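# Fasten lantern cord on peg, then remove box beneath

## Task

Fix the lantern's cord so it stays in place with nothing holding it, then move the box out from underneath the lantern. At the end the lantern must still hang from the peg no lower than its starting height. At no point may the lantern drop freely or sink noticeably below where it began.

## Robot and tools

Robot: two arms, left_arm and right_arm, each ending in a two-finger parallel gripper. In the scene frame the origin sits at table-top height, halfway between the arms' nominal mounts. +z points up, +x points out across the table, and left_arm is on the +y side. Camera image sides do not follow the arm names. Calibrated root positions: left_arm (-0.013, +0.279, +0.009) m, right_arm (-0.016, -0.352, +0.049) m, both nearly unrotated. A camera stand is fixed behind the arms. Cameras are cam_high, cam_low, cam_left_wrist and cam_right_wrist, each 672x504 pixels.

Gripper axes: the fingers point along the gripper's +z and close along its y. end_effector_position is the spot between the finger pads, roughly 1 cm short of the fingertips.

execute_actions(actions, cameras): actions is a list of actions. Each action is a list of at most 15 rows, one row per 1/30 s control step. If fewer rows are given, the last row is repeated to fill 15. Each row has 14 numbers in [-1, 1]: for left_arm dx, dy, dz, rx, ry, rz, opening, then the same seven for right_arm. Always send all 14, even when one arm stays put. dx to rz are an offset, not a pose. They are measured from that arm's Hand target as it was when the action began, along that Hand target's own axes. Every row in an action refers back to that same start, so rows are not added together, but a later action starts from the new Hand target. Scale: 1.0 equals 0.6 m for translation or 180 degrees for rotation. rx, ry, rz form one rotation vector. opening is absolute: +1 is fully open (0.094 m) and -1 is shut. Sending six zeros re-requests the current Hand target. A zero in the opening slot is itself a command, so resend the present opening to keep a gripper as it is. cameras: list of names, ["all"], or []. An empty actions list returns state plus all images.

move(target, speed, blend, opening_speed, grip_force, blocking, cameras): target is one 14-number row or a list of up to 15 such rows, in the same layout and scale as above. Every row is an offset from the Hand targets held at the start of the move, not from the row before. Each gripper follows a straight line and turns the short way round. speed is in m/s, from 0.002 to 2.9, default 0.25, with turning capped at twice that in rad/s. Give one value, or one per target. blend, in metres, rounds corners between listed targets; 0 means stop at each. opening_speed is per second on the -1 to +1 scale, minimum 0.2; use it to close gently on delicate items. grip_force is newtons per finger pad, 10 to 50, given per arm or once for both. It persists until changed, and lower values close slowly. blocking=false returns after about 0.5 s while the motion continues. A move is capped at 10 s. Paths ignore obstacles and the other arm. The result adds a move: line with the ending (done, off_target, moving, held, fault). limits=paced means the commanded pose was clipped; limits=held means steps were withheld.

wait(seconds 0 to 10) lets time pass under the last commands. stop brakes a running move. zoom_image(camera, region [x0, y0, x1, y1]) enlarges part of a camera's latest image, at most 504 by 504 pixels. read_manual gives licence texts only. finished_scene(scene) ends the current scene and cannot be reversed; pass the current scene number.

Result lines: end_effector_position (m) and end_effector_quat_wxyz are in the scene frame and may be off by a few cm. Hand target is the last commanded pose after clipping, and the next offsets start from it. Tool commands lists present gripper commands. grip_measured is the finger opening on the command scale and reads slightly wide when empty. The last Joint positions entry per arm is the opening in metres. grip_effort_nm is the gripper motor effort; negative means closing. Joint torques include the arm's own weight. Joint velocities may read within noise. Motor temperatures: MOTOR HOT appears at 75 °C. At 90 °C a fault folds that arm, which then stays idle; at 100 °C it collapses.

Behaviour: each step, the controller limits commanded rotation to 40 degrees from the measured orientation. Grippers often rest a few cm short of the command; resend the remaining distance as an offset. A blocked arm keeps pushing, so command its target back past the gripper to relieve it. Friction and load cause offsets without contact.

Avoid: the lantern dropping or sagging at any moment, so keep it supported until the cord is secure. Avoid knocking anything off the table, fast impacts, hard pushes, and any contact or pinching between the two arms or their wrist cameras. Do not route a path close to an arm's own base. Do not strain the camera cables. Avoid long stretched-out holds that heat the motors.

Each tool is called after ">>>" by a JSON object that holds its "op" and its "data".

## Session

>>> {"op": "execute_actions", "data": {"actions": []}}

Scene clock: 0.00 s.
left_arm: end_effector_position=(+0.3871, +0.2893, +0.0956) grip_measured=+1.000 grip_effort_nm=n/a end_effector_quat_wxyz=(+0.578, -0.013, +0.816, +0.021) | right_arm: end_effector_position=(+0.3751, -0.3886, +0.1372) grip_measured=+1.000 grip_effort_nm=n/a end_effector_quat_wxyz=(+0.549, +0.075, +0.828, -0.086)
Joint positions: left_arm=[0.001 1.601 0.36 0.902 -0.046 0.004 0.094] | right_arm=[0.037 1.523 0.386 0.731 0.237 0.036 0.094]
Joint velocities: within noise
Joint torques (N m): no reading
Motor temperatures (°C): left_arm=[22 25 35 29 23 23 22] | right_arm=[23 29 27 21 22 21 25]
Heat: left arm: 35 °C; right arm: 29 °C.
Hand target: left_arm +0.3887, +0.2894, +0.0992; +0.581, -0.012, +0.814, +0.021 | right_arm +0.3765, -0.3888, +0.1405; +0.552, +0.077, +0.826, -0.086
Tool commands: left_gripper/opening=+1.0 right_gripper/opening=+1.0

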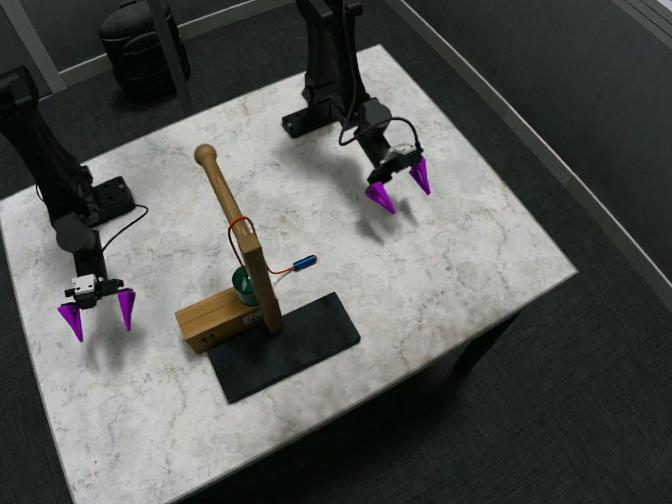

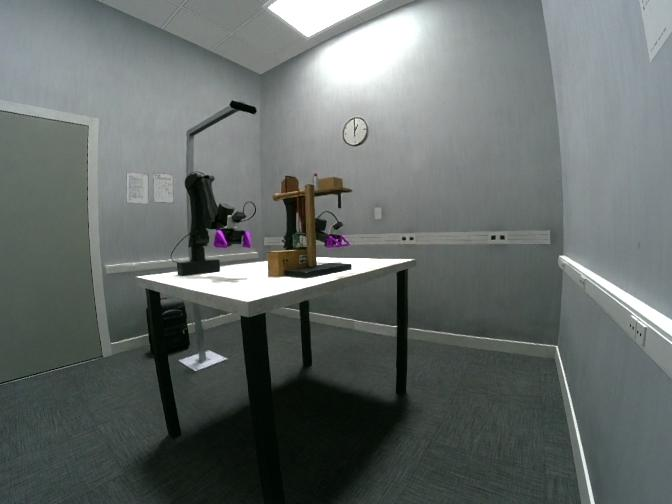

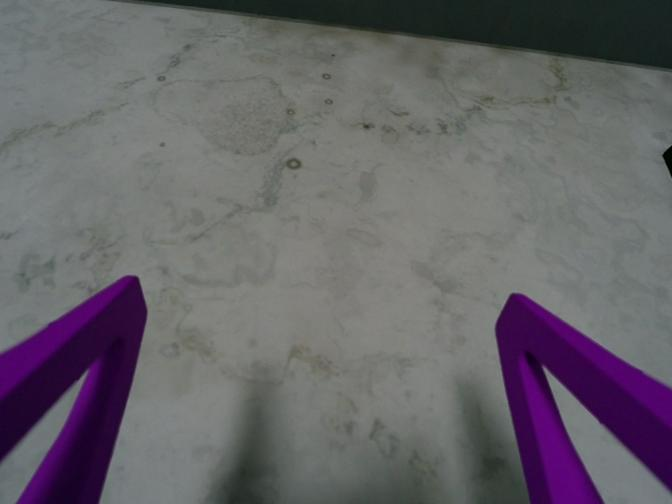

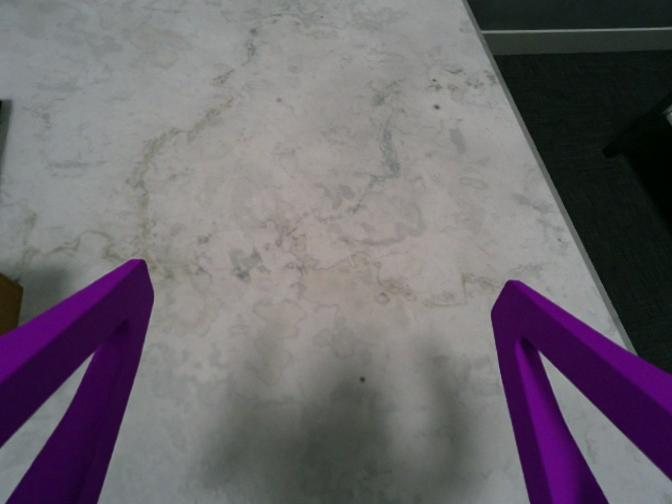

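>>> {"op": "zoom_image", "data": {"camera": "cam_high", "region": [150, 130, 370, 410]}}

>>> {"op": "zoom_image", "data": {"camera": "cam_low", "region": [260, 160, 360, 285]}}

Scaled by 1.800 from the camera's 672x504 image, which has a finer 960x720 frame.

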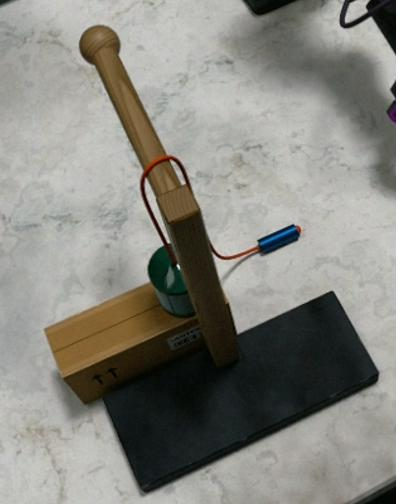

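Scaled by 4.032 from the camera's 672x504 image, which has a finer 960x720 frame.

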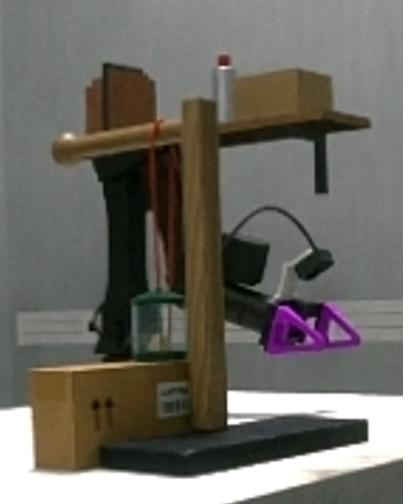

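>>> {"op": "move", "data": {"target": [-0.282,0,-0.453,0.157,0,0.055,1,-0.282,0,-0.453,-0.157,0,-0.055,1], "speed": 0.3, "cameras": ["all"]}}

Scene clock: 22.77 s.
left_arm: end_effector_position=(+0.1872, +0.2782, +0.3370) grip_measured=+1.000 grip_effort_nm=0.03 end_effector_quat_wxyz=(+0.550, +0.193, +0.803, -0.128) | right_arm: end_effector_position=(+0.2003, -0.3353, +0.3907) grip_measured=+1.000 grip_effort_nm=0.00 end_effector_quat_wxyz=(+0.540, -0.128, +0.829, +0.071)
Joint positions: left_arm=[0.965 0.891 1.22 -1.557 1.175 1.21 0.094] | right_arm=[-0.463 0.687 1.167 -1.037 -0.691 -0.4 0.094]
Joint torques (N m): left_arm=[0.55 1.11 7.08 1.15 0.95 0.11] | right_arm=[-0.73 2.02 7.54 1.45 -0.32 -0.06]
Motor temperatures (°C): left_arm=[22 25 36 34 23 23 22] | right_arm=[23 30 29 26 22 21 25]
Heat: left arm: 36 °C; right arm: 30 °C.
Hand target: left_arm +0.1870, +0.2753, +0.3473; +0.562, +0.199, +0.792, -0.128 | right_arm +0.1964, -0.3328, +0.3993; +0.544, -0.131, +0.826, +0.072
Off the commanded pose: left_arm 0.011 m, 2 deg | right_arm 0.010 m, 1 deg.
move: off_target (left_arm)

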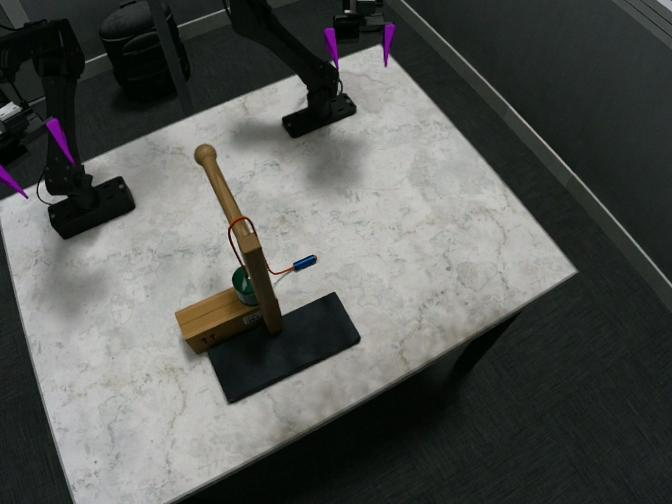

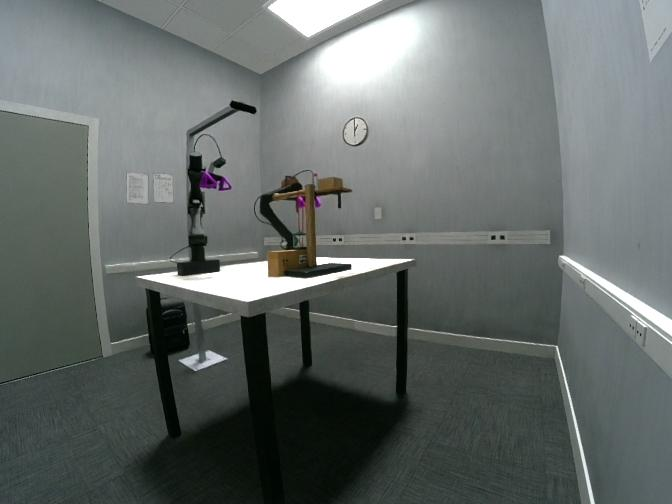

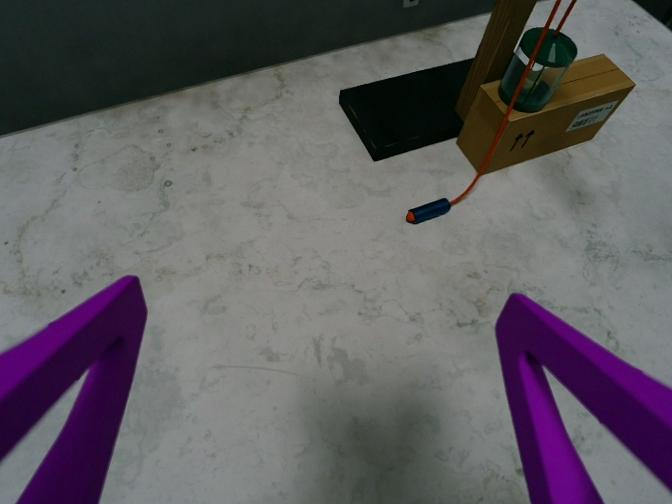

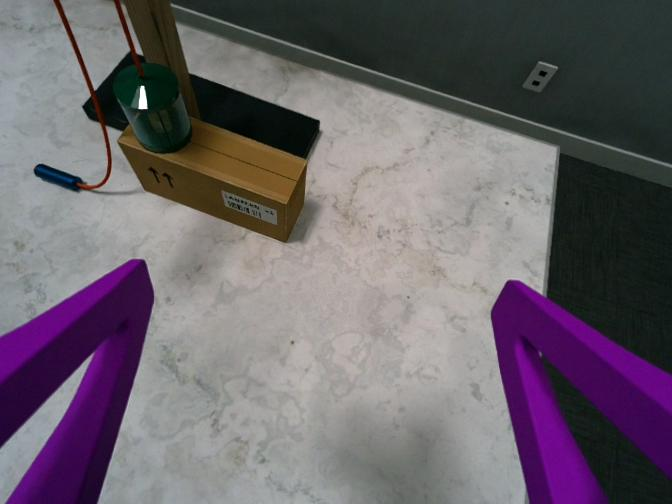

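>>> {"op": "move", "data": {"target": [0.2965,-0.1475,0.51,0.3066,0.0983,0.1684,0,0,0,0,0,0,0,1], "speed": 0.2, "cameras": ["cam_left_wrist","cam_right_wrist"]}}

>>> {"op": "zoom_image", "data": {"camera": "cam_left_wrist", "region": [200, 150, 500, 450]}}

Scene clock: 97.07 s.
left_arm: end_effector_position=(+0.3484, +0.0988, +0.0735) grip_measured=+0.002 grip_effort_nm=-0.06 end_effector_quat_wxyz=(+0.296, +0.639, +0.646, -0.296) | right_arm: end_effector_position=(+0.2003, -0.3353, +0.3907) grip_measured=+1.000 grip_effort_nm=0.00 end_effector_quat_wxyz=(+0.540, -0.128, +0.829, +0.071)
Joint positions: left_arm=[-0.123 1.984 1.297 -0.737 0.854 1.371 0.047] | right_arm=[-0.463 0.687 1.167 -1.037 -0.691 -0.4 0.094]
Joint torques (N m): left_arm=[-0.14 -8.69 7.61 0.9 0.62 0.11] | right_arm=[-0.73 2.03 7.57 1.45 -0.32 -0.05]
Heat: left arm: 39 °C; right arm: 29 °C.
Hand target: left_arm +0.3521, +0.0966, +0.0755; +0.299, +0.641, +0.641, -0.299 | right_arm +0.1964, -0.3328, +0.3993; +0.544, -0.131, +0.825, +0.072
Off the commanded pose: left_arm 0.005 m, 1 deg | right_arm 0.010 m, 1 deg.
move: done
Images, in order (width x height): cam_left_wrist 672x504, cam_right_wrist 672x504.

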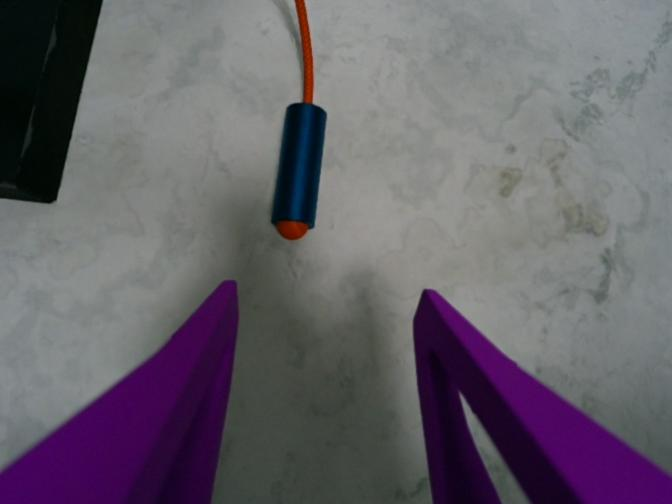

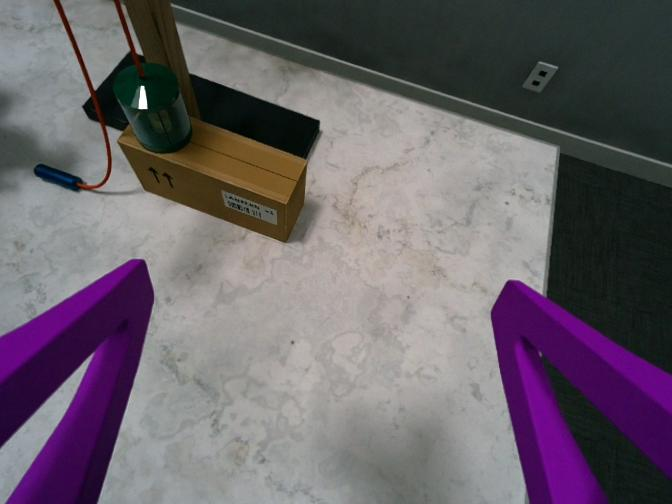

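Scaled by 1.680 from the camera's 672x504 image, which has a finer 960x720 frame.

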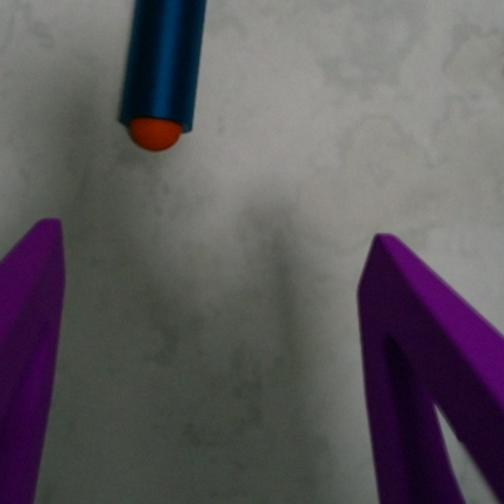

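>>> {"op": "move", "data": {"target": [0.0135,0.01,0.143,0.0255,0,0.0214,0,0,0,0,0,0,0,1], "speed": 0.1, "cameras": ["cam_left_wrist"]}}

Scene clock: 108.93 s.
left_arm: end_effector_position=(+0.3521, +0.0395, +0.0140) grip_measured=+0.002 grip_effort_nm=-0.06 end_effector_quat_wxyz=(+0.276, +0.674, +0.610, -0.313) | right_arm: end_effector_position=(+0.2003, -0.3353, +0.3907) grip_measured=+1.000 grip_effort_nm=0.00 end_effector_quat_wxyz=(+0.540, -0.128, +0.829, +0.071)
Joint positions: left_arm=[-0.27 2.191 1.355 -0.556 0.847 1.321 0.047] | right_arm=[-0.463 0.687 1.167 -1.037 -0.691 -0.4 0.094]
Joint torques (N m): left_arm=[-0.14 -9.84 7.12 1.14 0.63 0] | right_arm=[-0.73 2.02 7.54 1.45 -0.33 -0.05]
Motor temperatures (°C): left_arm=[22 26 38 29 24 23 22] | right_arm=[23 28 29 26 22 21 25]
Heat: left arm: 38 °C; right arm: 29 °C.
Hand target: left_arm +0.3581, +0.0360, +0.0143; +0.283, +0.674, +0.606, -0.314 | right_arm +0.1965, -0.3328, +0.3993; +0.544, -0.131, +0.825, +0.072
Off the commanded pose: left_arm 0.007 m, 1 deg | right_arm 0.010 m, 1 deg.
move: done
Images, in order (width x height): cam_left_wrist 672x504.

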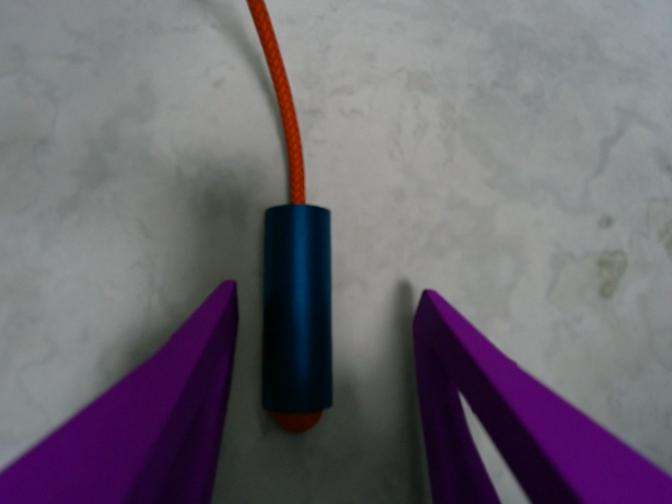

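>>> {"op": "move", "data": {"target": [[0,0.018,0,0,0,0,0,0,0,0,0,0,0,1],[0,0.018,0,0,0,0,-1,0,0,0,0,0,0,1]], "speed": 0.1, "grip_force": [35,50], "cameras": ["cam_left_wrist"]}}

Scene clock: 119.17 s.
left_arm: end_effector_position=(+0.3652, +0.0359, +0.0159) grip_measured=-0.650 grip_effort_nm=-0.68 end_effector_quat_wxyz=(+0.282, +0.676, +0.607, -0.309) | right_arm: end_effector_position=(+0.2003, -0.3353, +0.3907) grip_measured=+1.000 grip_effort_nm=0.00 end_effector_quat_wxyz=(+0.540, -0.128, +0.829, +0.071)
Joint positions: left_arm=[-0.27 2.221 1.415 -0.569 0.847 1.321 0.016] | right_arm=[-0.463 0.687 1.167 -1.037 -0.691 -0.4 0.094]
Joint torques (N m): left_arm=[0.29 -9.85 7.27 1 0.63 0.05] | right_arm=[-0.72 2.02 7.56 1.45 -0.33 -0.05]
Heat: left arm: 39 °C; right arm: 29 °C.
Hand target: left_arm +0.3687, +0.0348, +0.0142; +0.283, +0.674, +0.606, -0.314 | right_arm +0.1965, -0.3328, +0.3993; +0.544, -0.131, +0.825, +0.072
Off the commanded pose: left_arm 0.004 m, 1 deg | right_arm 0.010 m, 1 deg.
grip_force (N): 35, 50
move: done
Images, in order (width x height): cam_left_wrist 672x504.

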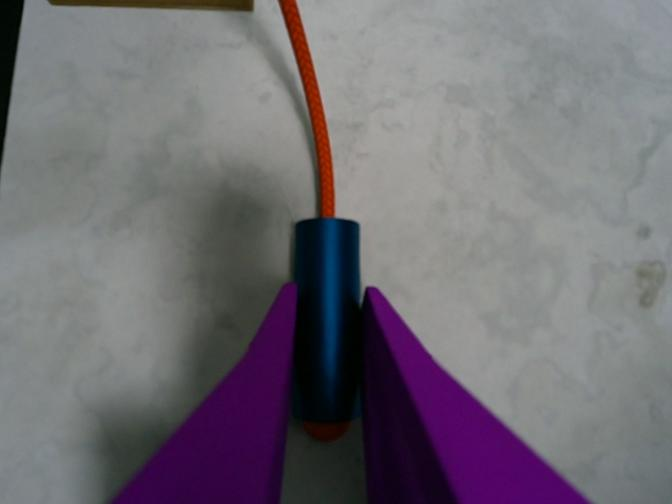

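>>> {"op": "move", "data": {"target": [[-0.135,-0.053,-0.15,-0.1,-0.03,-0.03,-1,0,0,0,0,0,0,1],[-0.24,-0.2035,-0.249,-0.51,-0.167,-0.186,-1,0.065,-0.171,-0.0725,0.0925,-0.1285,0.0269,-0.4]], "speed": 0.15, "blend": 0.03, "cameras": ["all"]}}

Scene clock: 146.70 s.
left_arm: end_effector_position=(+0.2487, +0.0716, +0.2149) grip_measured=-0.652 grip_effort_nm=-0.72 end_effector_quat_wxyz=(+0.704, +0.007, +0.710, -0.002) | right_arm: end_effector_position=(+0.1741, -0.4484, +0.3872) grip_measured=-0.397 grip_effort_nm=-0.15 end_effector_quat_wxyz=(+0.704, -0.002, +0.710, +0.000)
Joint positions: left_arm=[-1.198 1.347 0.383 0.943 -1.184 -0.012 0.016] | right_arm=[-1.456 0.539 0.677 -0.243 -1.485 -0.107 0.028]
Joint torques (N m): left_arm=[-0.39 -2.96 7.43 2 -0.19 0.1] | right_arm=[-0.16 0.81 4.66 1.42 -0.05 0.07]
Heat: left arm: 38 °C; right arm: 29 °C.
Hand target: left_arm +0.2496, +0.0694, +0.2205; +0.707, -0.001, +0.707, +0.000 | right_arm +0.1739, -0.4475, +0.3833; +0.708, +0.000, +0.706, +0.000
Off the commanded pose: left_arm 0.006 m, 1 deg | right_arm 0.004 m, 1 deg.
grip_force (N): 35, 50
move: done

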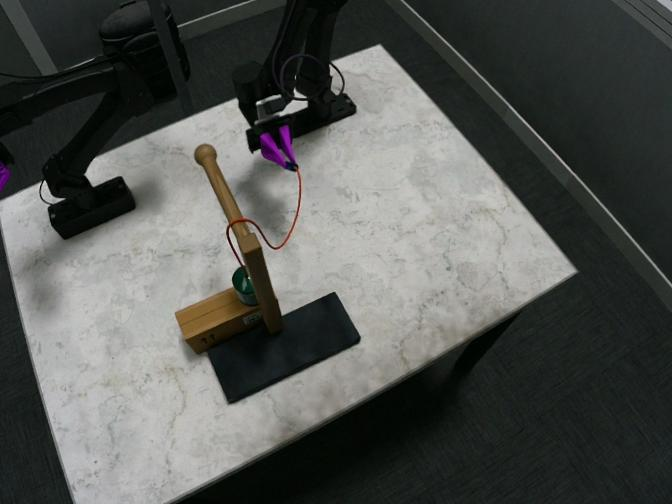

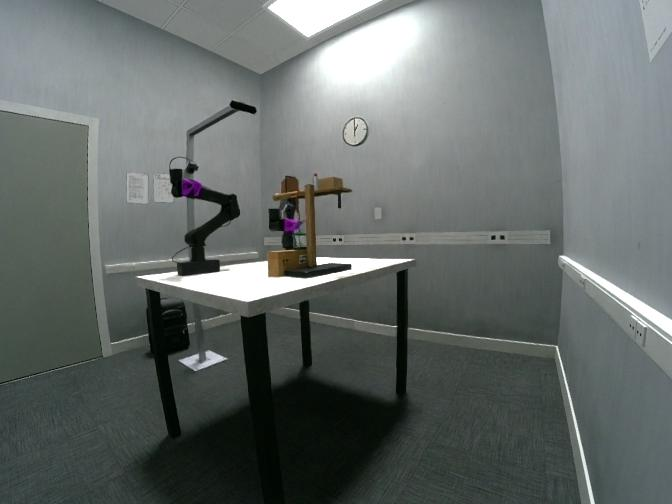

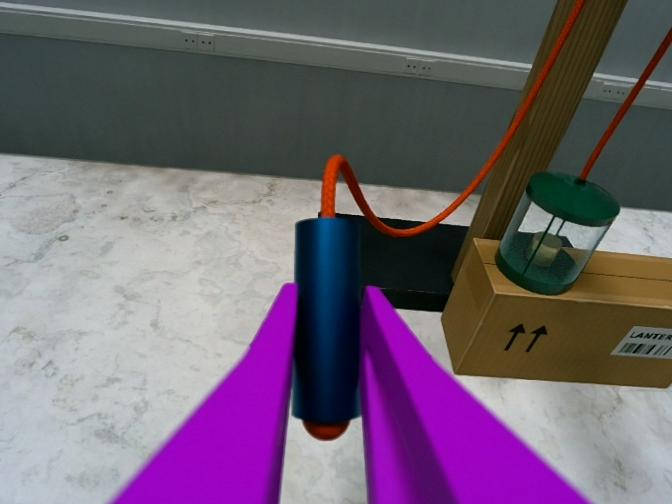

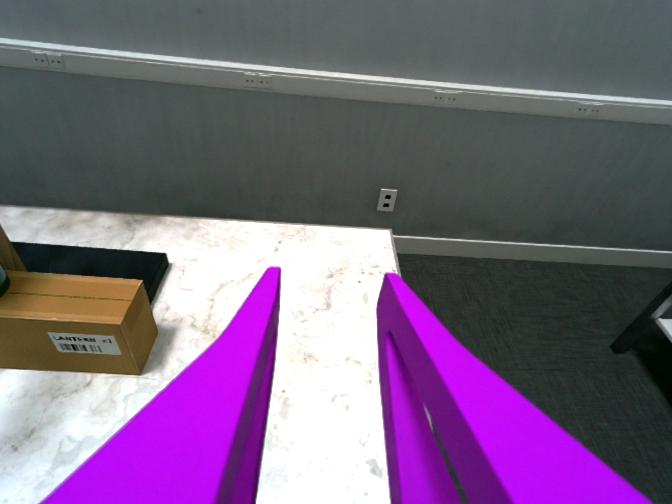

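>>> {"op": "move", "data": {"target": [-0.4,0.1,-0.1,0,0,0,-1,0,0,0,0,0,0,-0.4], "speed": 0.2, "cameras": ["cam_left_wrist","cam_high"]}}

Scene clock: 160.17 s.
left_arm: end_effector_position=(+0.1906, +0.1276, +0.4537) grip_measured=-0.652 grip_effort_nm=-0.72 end_effector_quat_wxyz=(+0.710, +0.006, +0.704, +0.008) | right_arm: end_effector_position=(+0.1741, -0.4484, +0.3873) grip_measured=-0.397 grip_effort_nm=-0.15 end_effector_quat_wxyz=(+0.704, -0.002, +0.710, +0.000)
Joint positions: left_arm=[-1.425 0.908 1.132 -0.168 -1.426 0.073 0.016] | right_arm=[-1.456 0.539 0.677 -0.242 -1.485 -0.107 0.028]
Joint torques (N m): left_arm=[-0.36 0.02 8.03 1.66 0 -0.08] | right_arm=[-0.09 0.95 4.82 1.34 -0.04 -0.02]
Heat: left arm: 38 °C; right arm: 30 °C.
Hand target: left_arm +0.1897, +0.1298, +0.4605; +0.707, -0.001, +0.707, +0.000 | right_arm +0.1738, -0.4475, +0.3834; +0.704, -0.001, +0.710, +0.000 (not the last commanded pose)
Off the commanded pose: left_arm 0.007 m, 1 deg | right_arm 0.004 m, 1 deg.
grip_force (N): 35, 50
move: done
Images, in order (width x height): cam_high 672x504, cam_left_wrist 672x504.

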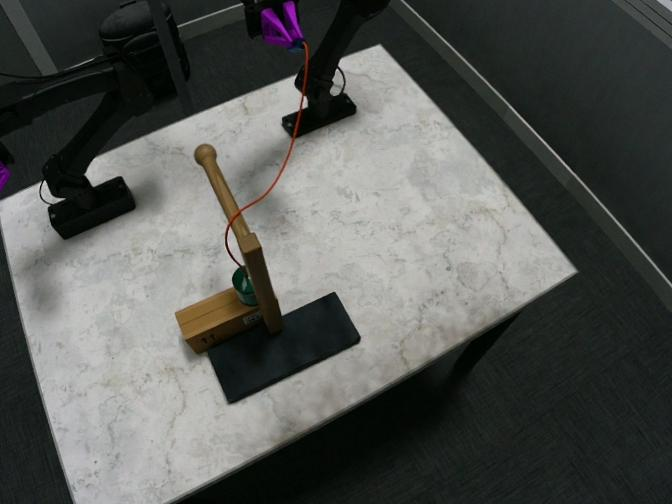

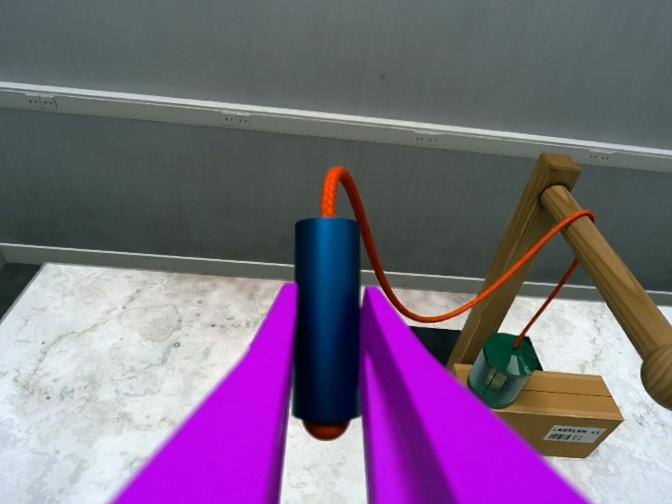

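>>> {"op": "move", "data": {"target": [[0.451,-0.116,0.151,0,0,0,-1,0,0,0,0,0,0,-0.4],[0.484,-0.566,0.151,0,0,0,-1,0,0,0,0,0,0,-0.4],[0.2,-0.583,0.151,0,0,0,-1,0,0,0,0,0,0,-0.4]], "speed": 0.14, "blend": 0.03, "cameras": ["cam_left_wrist","cam_high"]}}

Scene clock: 191.43 s.
left_arm: end_effector_position=(+0.2850, -0.2252, +0.3157) grip_measured=-0.652 grip_effort_nm=-0.72 end_effector_quat_wxyz=(+0.703, +0.020, +0.710, +0.018) | right_arm: end_effector_position=(+0.1741, -0.4484, +0.3873) grip_measured=-0.397 grip_effort_nm=-0.15 end_effector_quat_wxyz=(+0.704, -0.002, +0.710, +0.000)
Joint positions: left_arm=[-1.344 2.295 2.037 0.215 -1.341 0.011 0.016] | right_arm=[-1.456 0.539 0.677 -0.242 -1.485 -0.107 0.028]
Joint torques (N m): left_arm=[-0.53 -16.54 9.29 1.77 -0.13 -0.09] | right_arm=[-0.09 0.95 4.81 1.33 -0.04 -0.01]
Heat: left arm: 41 °C; right arm: 30 °C.
Hand target: left_arm +0.2809, -0.2200, +0.3410; +0.707, -0.001, +0.707, +0.000 | right_arm +0.1738, -0.4475, +0.3834; +0.704, -0.001, +0.710, +0.000
Off the commanded pose: left_arm 0.026 m, 3 deg | right_arm 0.004 m, 0 deg.
grip_force (N): 35, 50
move: off_target (left_arm)
Images, in order (width x height): cam_high 672x504, cam_left_wrist 672x504.

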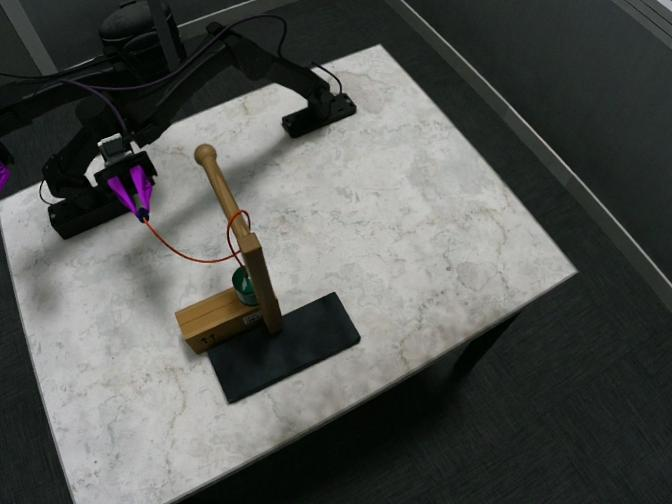

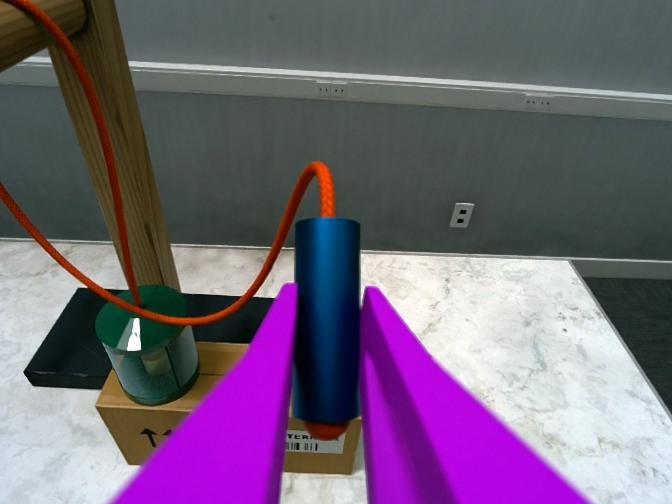

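>>> {"op": "move", "data": {"target": [[-0.18,0.0,0,0,0,0,-1,0,0,0,0,0,0,-0.4],[-0.3,0.1,0,0,0,0,-1,0,0,0,0,0,0,-0.4],[-0.28,0.417,0,0,0,0,-1,0,0,0,0,0,0,-0.4],[0,0.483,0,0,0,0,-1,0,0,0,0,0,0,-0.4],[0.26,0.467,0,0,0,0,-1,0,0,0,0,0,0,-0.4]], "speed": 0.14, "blend": 0.03, "cameras": ["cam_left_wrist","cam_high"]}}

Scene clock: 206.93 s.
left_arm: end_effector_position=(+0.2820, +0.0597, +0.1887) grip_measured=-0.652 grip_effort_nm=-0.72 end_effector_quat_wxyz=(+0.708, -0.005, +0.706, -0.003) | right_arm: end_effector_position=(+0.1741, -0.4484, +0.3873) grip_measured=-0.397 grip_effort_nm=-0.15 end_effector_quat_wxyz=(+0.704, -0.002, +0.710, +0.000)
Joint positions: left_arm=[-1.095 1.602 0.425 1.182 -1.097 -0.007 0.016] | right_arm=[-1.456 0.539 0.677 -0.242 -1.485 -0.107 0.028]
Joint torques (N m): left_arm=[-0.53 -4.41 4.1 2.15 -0.03 0.05] | right_arm=[-0.08 0.96 4.82 1.33 -0.05 -0.02]
Motor temperatures (°C): left_arm=[22 31 40 33 23 23 23] | right_arm=[23 27 30 26 22 21 25]
Heat: left arm: 40 °C; right arm: 30 °C.
Hand target: left_arm +0.2802, +0.0599, +0.1844; +0.707, -0.001, +0.707, +0.000 | right_arm +0.1738, -0.4475, +0.3834; +0.704, -0.001, +0.710, +0.000
Off the commanded pose: left_arm 0.004 m, 1 deg | right_arm 0.004 m, 0 deg.
grip_force (N): 35, 50
move: done
Images, in order (width x height): cam_high 672x504, cam_left_wrist 672x504.

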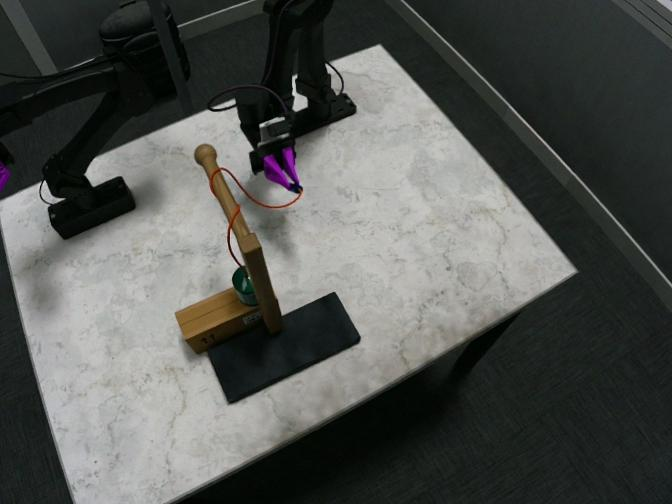

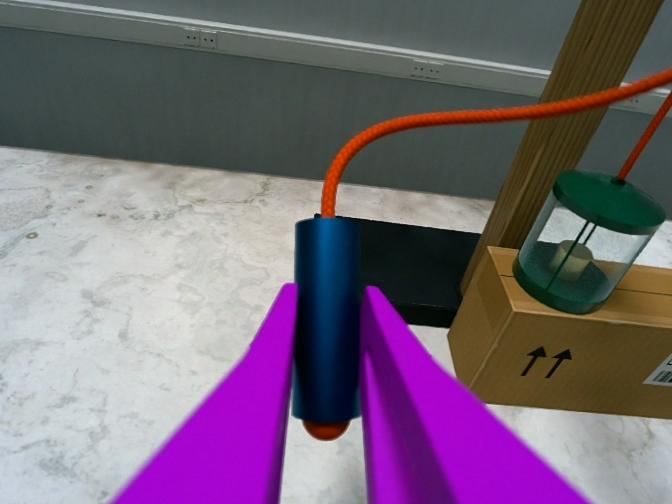

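>>> {"op": "move", "data": {"target": [0.07,0.12,0.085,0,0,0,-1,0,0,0,0,0,0,-0.4], "speed": 0.12, "cameras": ["cam_left_wrist","cam_high"]}}

>>> {"op": "zoom_image", "data": {"camera": "cam_high", "region": [180, 130, 330, 290]}}

Scene clock: 217.73 s.
left_arm: end_effector_position=(+0.3314, +0.1263, +0.1390) grip_measured=-0.652 grip_effort_nm=-0.72 end_effector_quat_wxyz=(+0.698, +0.010, +0.716, +0.002) | right_arm: end_effector_position=(+0.1741, -0.4484, +0.3873) grip_measured=-0.397 grip_effort_nm=-0.15 end_effector_quat_wxyz=(+0.704, -0.002, +0.710, +0.000)
Joint positions: left_arm=[-0.748 1.778 0.283 1.461 -0.735 -0.006 0.016] | right_arm=[-1.456 0.539 0.677 -0.242 -1.485 -0.107 0.028]
Joint torques (N m): left_arm=[1.01 -4.38 2.45 2.84 -0.07 0.04] | right_arm=[-0.08 0.96 4.83 1.33 -0.05 -0.01]
Heat: left arm: 39 °C; right arm: 30 °C.
Hand target: left_arm +0.3311, +0.1320, +0.1424; +0.707, -0.001, +0.707, +0.000 | right_arm +0.1738, -0.4475, +0.3834; +0.704, -0.001, +0.710, +0.000
Off the commanded pose: left_arm 0.007 m, 2 deg | right_arm 0.004 m, 0 deg.
grip_force (N): 35, 50
move: done
Images, in order (width x height): cam_high 672x504, cam_left_wrist 672x504.

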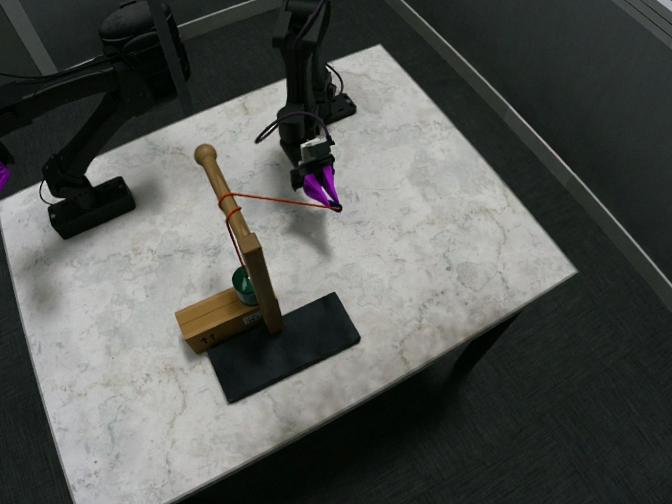

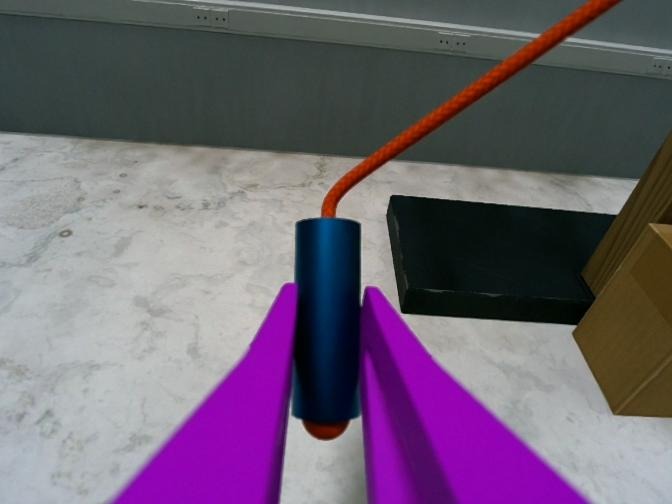

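Scaled by 3.150 from the camera's 672x504 image, which has a finer 960x720 frame.

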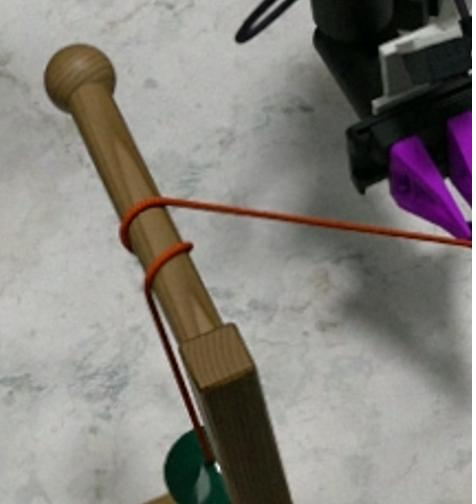

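>>> {"op": "move", "data": {"target": [[-0.055,-0.137,-0.068,0,0,0,-1,0,0,0,0,0,0,-0.4],[-0.055,-0.53,-0.068,0,0,0,-1,0,0,0,0,0,0,-0.4],[-0.463,-0.53,-0.068,0,0,0,-1,0,0,0,0,0,0,-0.4],[-0.61,-0.47,-0.075,0,0,0,-1,0,0,0,0,0,0,-0.4]], "speed": 0.14, "blend": 0.03}}

>>> {"op": "move", "data": {"target": [[0.02,0.30,0,0,0,0,-1,0,0,0,0,0,0,-0.4],[0.28,0.367,0,0,0,0,-1,0,0,0,0,0,0,-0.4],[0.547,0.367,0.01,0,0,0,-1,0,0,0,0,0,0,-0.4],[0.6,0.433,0.04,0,0,0,-1,0,0,0,0,0,0,-0.4]], "speed": 0.13, "blend": 0.03, "cameras": ["cam_left_wrist","cam_high"]}}

>>> {"op": "zoom_image", "data": {"camera": "cam_high", "region": [180, 130, 330, 290]}}

Scene clock: 237.27 s.
left_arm: end_effector_position=(+0.2843, -0.1457, +0.5123) grip_measured=-0.652 grip_effort_nm=-0.72 end_effector_quat_wxyz=(+0.712, -0.001, +0.702, +0.000) | right_arm: end_effector_position=(+0.1741, -0.4484, +0.3873) grip_measured=-0.397 grip_effort_nm=-0.15 end_effector_quat_wxyz=(+0.704, -0.002, +0.710, +0.000)
Joint positions: left_arm=[-1.305 2.283 2.83 -0.494 -1.305 0.05 0.016] | right_arm=[-1.456 0.539 0.677 -0.242 -1.485 -0.107 0.028]
Joint torques (N m): left_arm=[0.35 -9.96 6.76 1.75 0.12 -0.06] | right_arm=[-0.09 0.96 4.82 1.34 -0.04 -0.02]
Heat: left arm: 39 °C; right arm: 30 °C.
Hand target: left_arm +0.2867, -0.1495, +0.5090; +0.707, -0.001, +0.707, +0.000 | right_arm +0.1738, -0.4475, +0.3834; +0.704, -0.001, +0.710, +0.000
Off the commanded pose: left_arm 0.006 m, 1 deg | right_arm 0.004 m, 0 deg.
grip_force (N): 35, 50
move: done

Scene clock: 242.17 s.
left_arm: end_effector_position=(+0.3013, +0.0531, +0.1846) grip_measured=-0.653 grip_effort_nm=-0.72 end_effector_quat_wxyz=(+0.728, +0.059, +0.676, -0.099) | right_arm: end_effector_position=(+0.1741, -0.4484, +0.3873) grip_measured=-0.397 grip_effort_nm=-0.15 end_effector_quat_wxyz=(+0.704, -0.002, +0.710, +0.000)
Joint positions: left_arm=[-0.934 1.69 0.335 1.46 -0.708 0.02 0.016] | right_arm=[-1.456 0.539 0.677 -0.242 -1.485 -0.107 0.028]
Joint torques (N m): left_arm=[4.15 -1.98 -0.4 2.2 -1.99 -0.1] | right_arm=[-0.09 0.95 4.82 1.34 -0.04 -0.02]
Heat: left arm: 38 °C; right arm: 30 °C.
Hand target: left_arm +0.3101, +0.1097, +0.1484; +0.707, -0.001, +0.707, +0.000 | right_arm +0.1738, -0.4475, +0.3834; +0.704, -0.001, +0.710, +0.000
Off the commanded pose: left_arm 0.068 m, 14 deg | right_arm 0.004 m, 0 deg.
grip_force (N): 35, 50
move: off_target (left_arm); blend cut to 0.0269 m at target 3
Images, in order (width x height): cam_high 672x504, cam_left_wrist 672x504.

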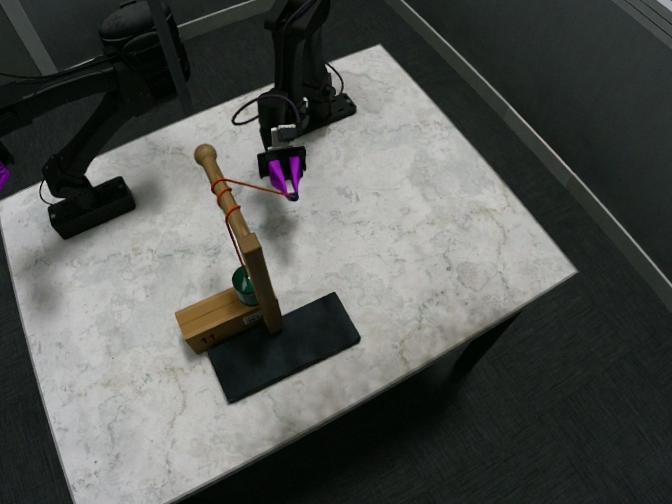

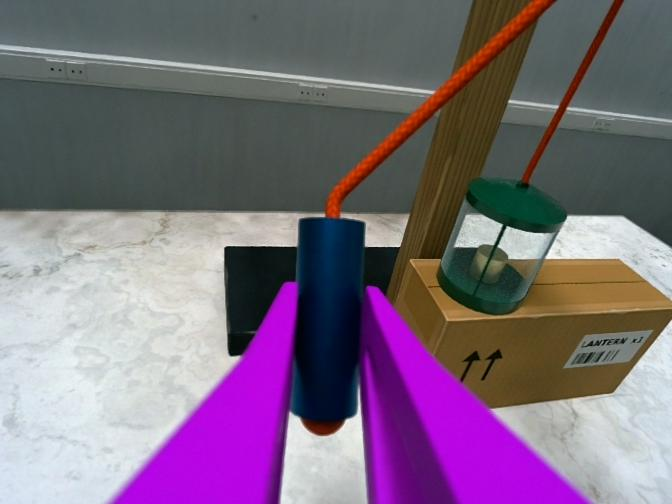

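Scaled by 3.150 from the camera's 672x504 image, which has a finer 960x720 frame.

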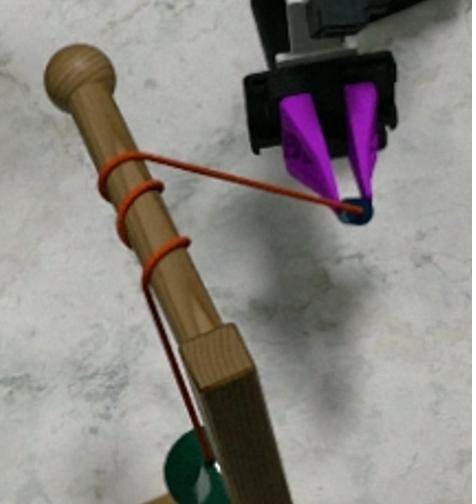

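>>> {"op": "move", "data": {"target": [[-0.086,-0.133,-0.042,0,0,0,-1,0,0,0,0,0,0,-0.4],[-0.086,-0.4,-0.042,0,0,0,-1,0,0,0,0,0,0,-0.4],[-0.22,-0.5,-0.042,0,0,0,-1,0,0,0,0,0,0,-0.4],[-0.453,-0.483,-0.05,0,0,0,-1,0,0,0,0,0,0,-0.4]], "speed": 0.12, "blend": 0.03, "cameras": ["cam_left_wrist","cam_high"]}}

>>> {"op": "zoom_image", "data": {"camera": "cam_high", "region": [110, 100, 310, 300]}}

Scene clock: 262.50 s.
left_arm: end_effector_position=(+0.2844, -0.1824, +0.4065) grip_measured=-0.653 grip_effort_nm=-0.72 end_effector_quat_wxyz=(+0.705, +0.011, +0.709, +0.014) | right_arm: end_effector_position=(+0.1741, -0.4484, +0.3873) grip_measured=-0.397 grip_effort_nm=-0.15 end_effector_quat_wxyz=(+0.704, -0.002, +0.710, +0.000)
Joint positions: left_arm=[-1.326 2.136 2.132 -0.022 -1.329 0.011 0.016] | right_arm=[-1.456 0.539 0.677 -0.242 -1.485 -0.107 0.028]
Joint torques (N m): left_arm=[-0.53 -13.12 9.03 1.77 -0.03 -0.08] | right_arm=[-0.09 0.96 4.82 1.33 -0.05 -0.01]
Heat: left arm: 38 °C; right arm: 30 °C.
Hand target: left_arm +0.2809, -0.1797, +0.4208; +0.707, -0.001, +0.707, +0.000 | right_arm +0.1738, -0.4475, +0.3834; +0.704, -0.001, +0.710, +0.000
Off the commanded pose: left_arm 0.015 m, 2 deg | right_arm 0.004 m, 0 deg.
grip_force (N): 35, 50
move: off_target (left_arm)
Images, in order (width x height): cam_high 672x504, cam_left_wrist 672x504.

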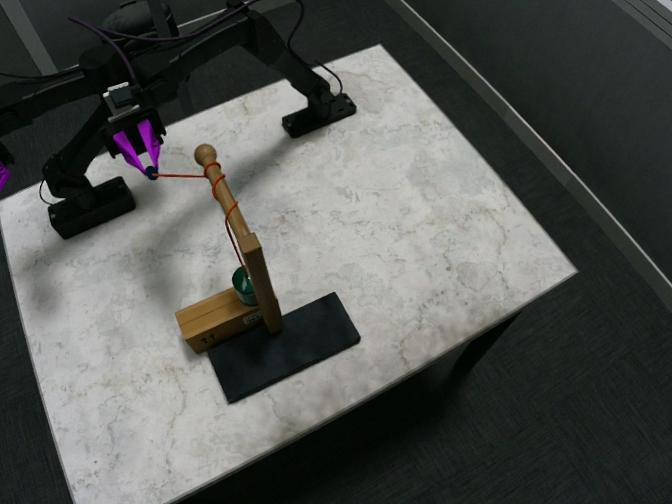

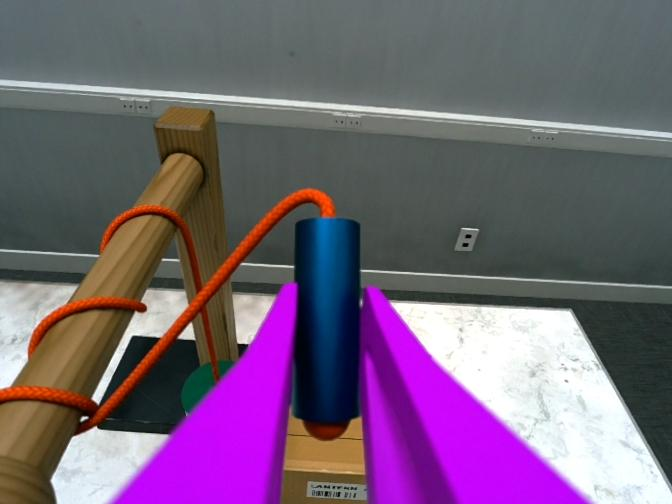

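Scaled by 2.520 from the camera's 672x504 image, which has a finer 960x720 frame.

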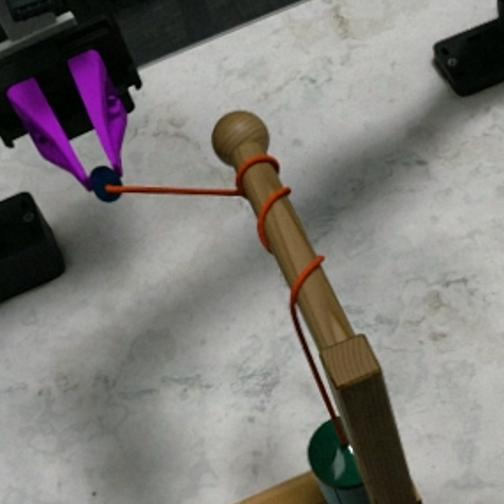

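>>> {"op": "move", "data": {"target": [[-0.082,0.1,-0.043,0,0,0,-1,0,0,0,0,0,0,-0.4],[-0.082,0.25,-0.043,0,0,0,-1,0,0,0,0,0,0,-0.4],[0.035,0.333,-0.043,0,0,0,-1,0,0,0,0,0,0,-0.4],[0.168,0.367,-0.043,0,0,0,-1,0,0,0,0,0,0,-0.4]], "speed": 0.12, "blend": 0.02, "cameras": ["cam_left_wrist","cam_high"]}}

>>> {"op": "zoom_image", "data": {"camera": "cam_high", "region": [150, 100, 350, 300]}}

Scene clock: 280.40 s.
left_arm: end_effector_position=(+0.2502, +0.0094, +0.3182) grip_measured=-0.653 grip_effort_nm=-0.72 end_effector_quat_wxyz=(+0.704, +0.045, +0.708, -0.039) | right_arm: end_effector_position=(+0.1741, -0.4484, +0.3873) grip_measured=-0.397 grip_effort_nm=-0.15 end_effector_quat_wxyz=(+0.704, -0.002, +0.710, +0.000)
Joint positions: left_arm=[-1.248 1.291 0.806 0.473 -1.128 -0.004 0.016] | right_arm=[-1.456 0.539 0.677 -0.242 -1.485 -0.107 0.028]
Joint torques (N m): left_arm=[2.03 -7.1 5.52 1.98 -1.14 0] | right_arm=[-0.08 0.95 4.83 1.33 -0.05 -0.01]
Heat: left arm: 40 °C; right arm: 30 °C.
Hand target: left_arm +0.2545, +0.0403, +0.3195; +0.707, -0.001, +0.707, +0.000 | right_arm +0.1738, -0.4475, +0.3834; +0.704, -0.001, +0.710, +0.000
Off the commanded pose: left_arm 0.031 m, 7 deg | right_arm 0.004 m, 0 deg.
grip_force (N): 35, 50
move: off_target (left_arm)
Images, in order (width x height): cam_high 672x504, cam_left_wrist 672x504.

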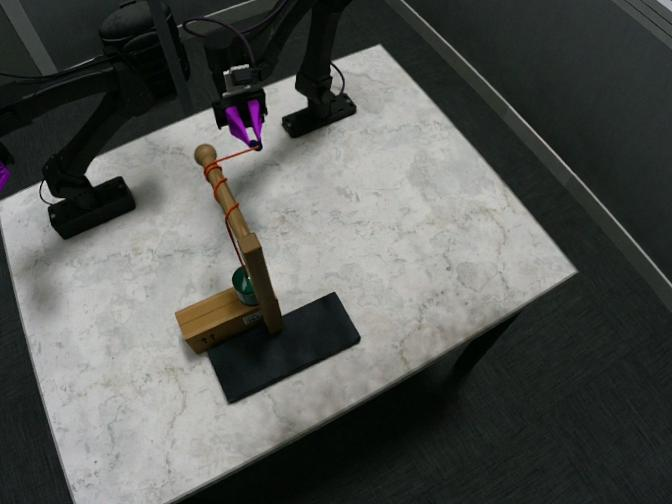

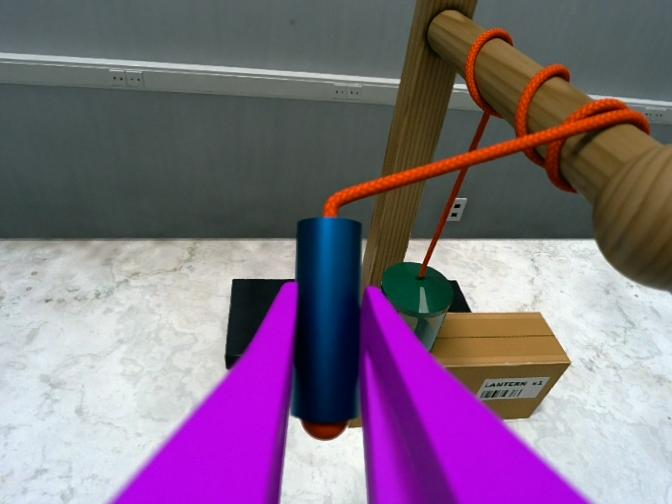

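Scaled by 2.520 from the camera's 672x504 image, which has a finer 960x720 frame.

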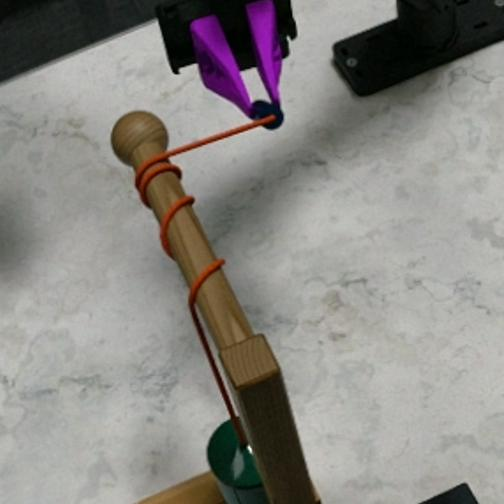

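>>> {"op": "move", "data": {"target": [0,-0.05,-0.005,0,0,0,-1,0.255,0.3375,0.353,-0.4167,0,0,-0.4], "speed": 0.2, "cameras": ["cam_left_wrist","cam_right_wrist"]}}

Scene clock: 294.93 s.
left_arm: end_effector_position=(+0.2504, +0.0042, +0.3123) grip_measured=-0.653 grip_effort_nm=-0.72 end_effector_quat_wxyz=(+0.704, +0.024, +0.709, -0.011) | right_arm: end_effector_position=(+0.3801, -0.2462, +0.2269) grip_measured=-0.397 grip_effort_nm=-0.15 end_effector_quat_wxyz=(+0.557, -0.423, +0.570, +0.431)
Joint positions: left_arm=[-1.271 1.365 0.841 0.503 -1.22 -0.001 0.016] | right_arm=[-0.171 1.91 0.871 0.932 -1.493 -0.086 0.028]
Joint torques (N m): left_arm=[-0.03 -4.38 8.7 1.97 -0.58 -0.01] | right_arm=[0.51 -7.41 6.79 1.39 -0.15 0.04]
Heat: left arm: 40 °C; right arm: 30 °C.
Hand target: left_arm +0.2516, +0.0102, +0.3195; +0.707, -0.001, +0.707, +0.000 | right_arm +0.3840, -0.2450, +0.2283; +0.558, -0.429, +0.563, +0.432
Off the commanded pose: left_arm 0.010 m, 3 deg | right_arm 0.004 m, 1 deg.
grip_force (N): 35, 50
move: off_target (left_arm)
Images, in order (width x height): cam_left_wrist 672x504, cam_right_wrist 672x504.

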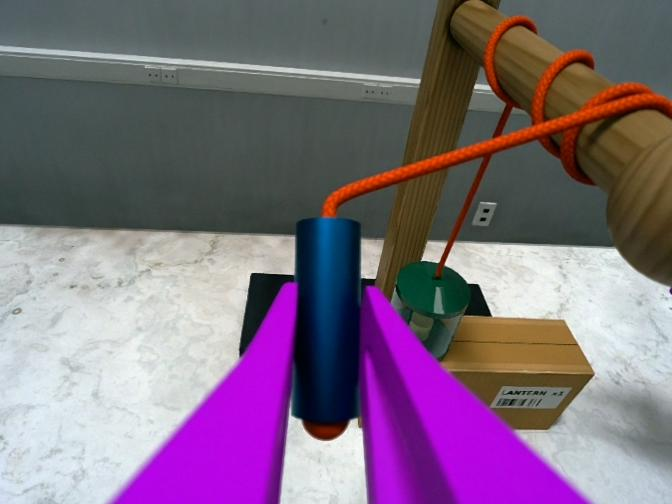

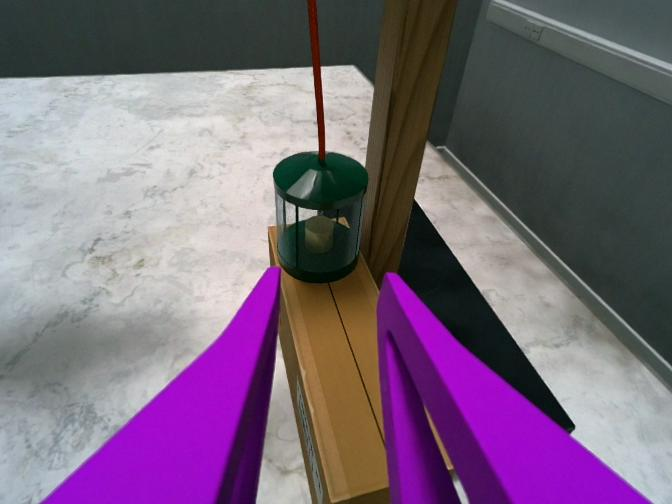

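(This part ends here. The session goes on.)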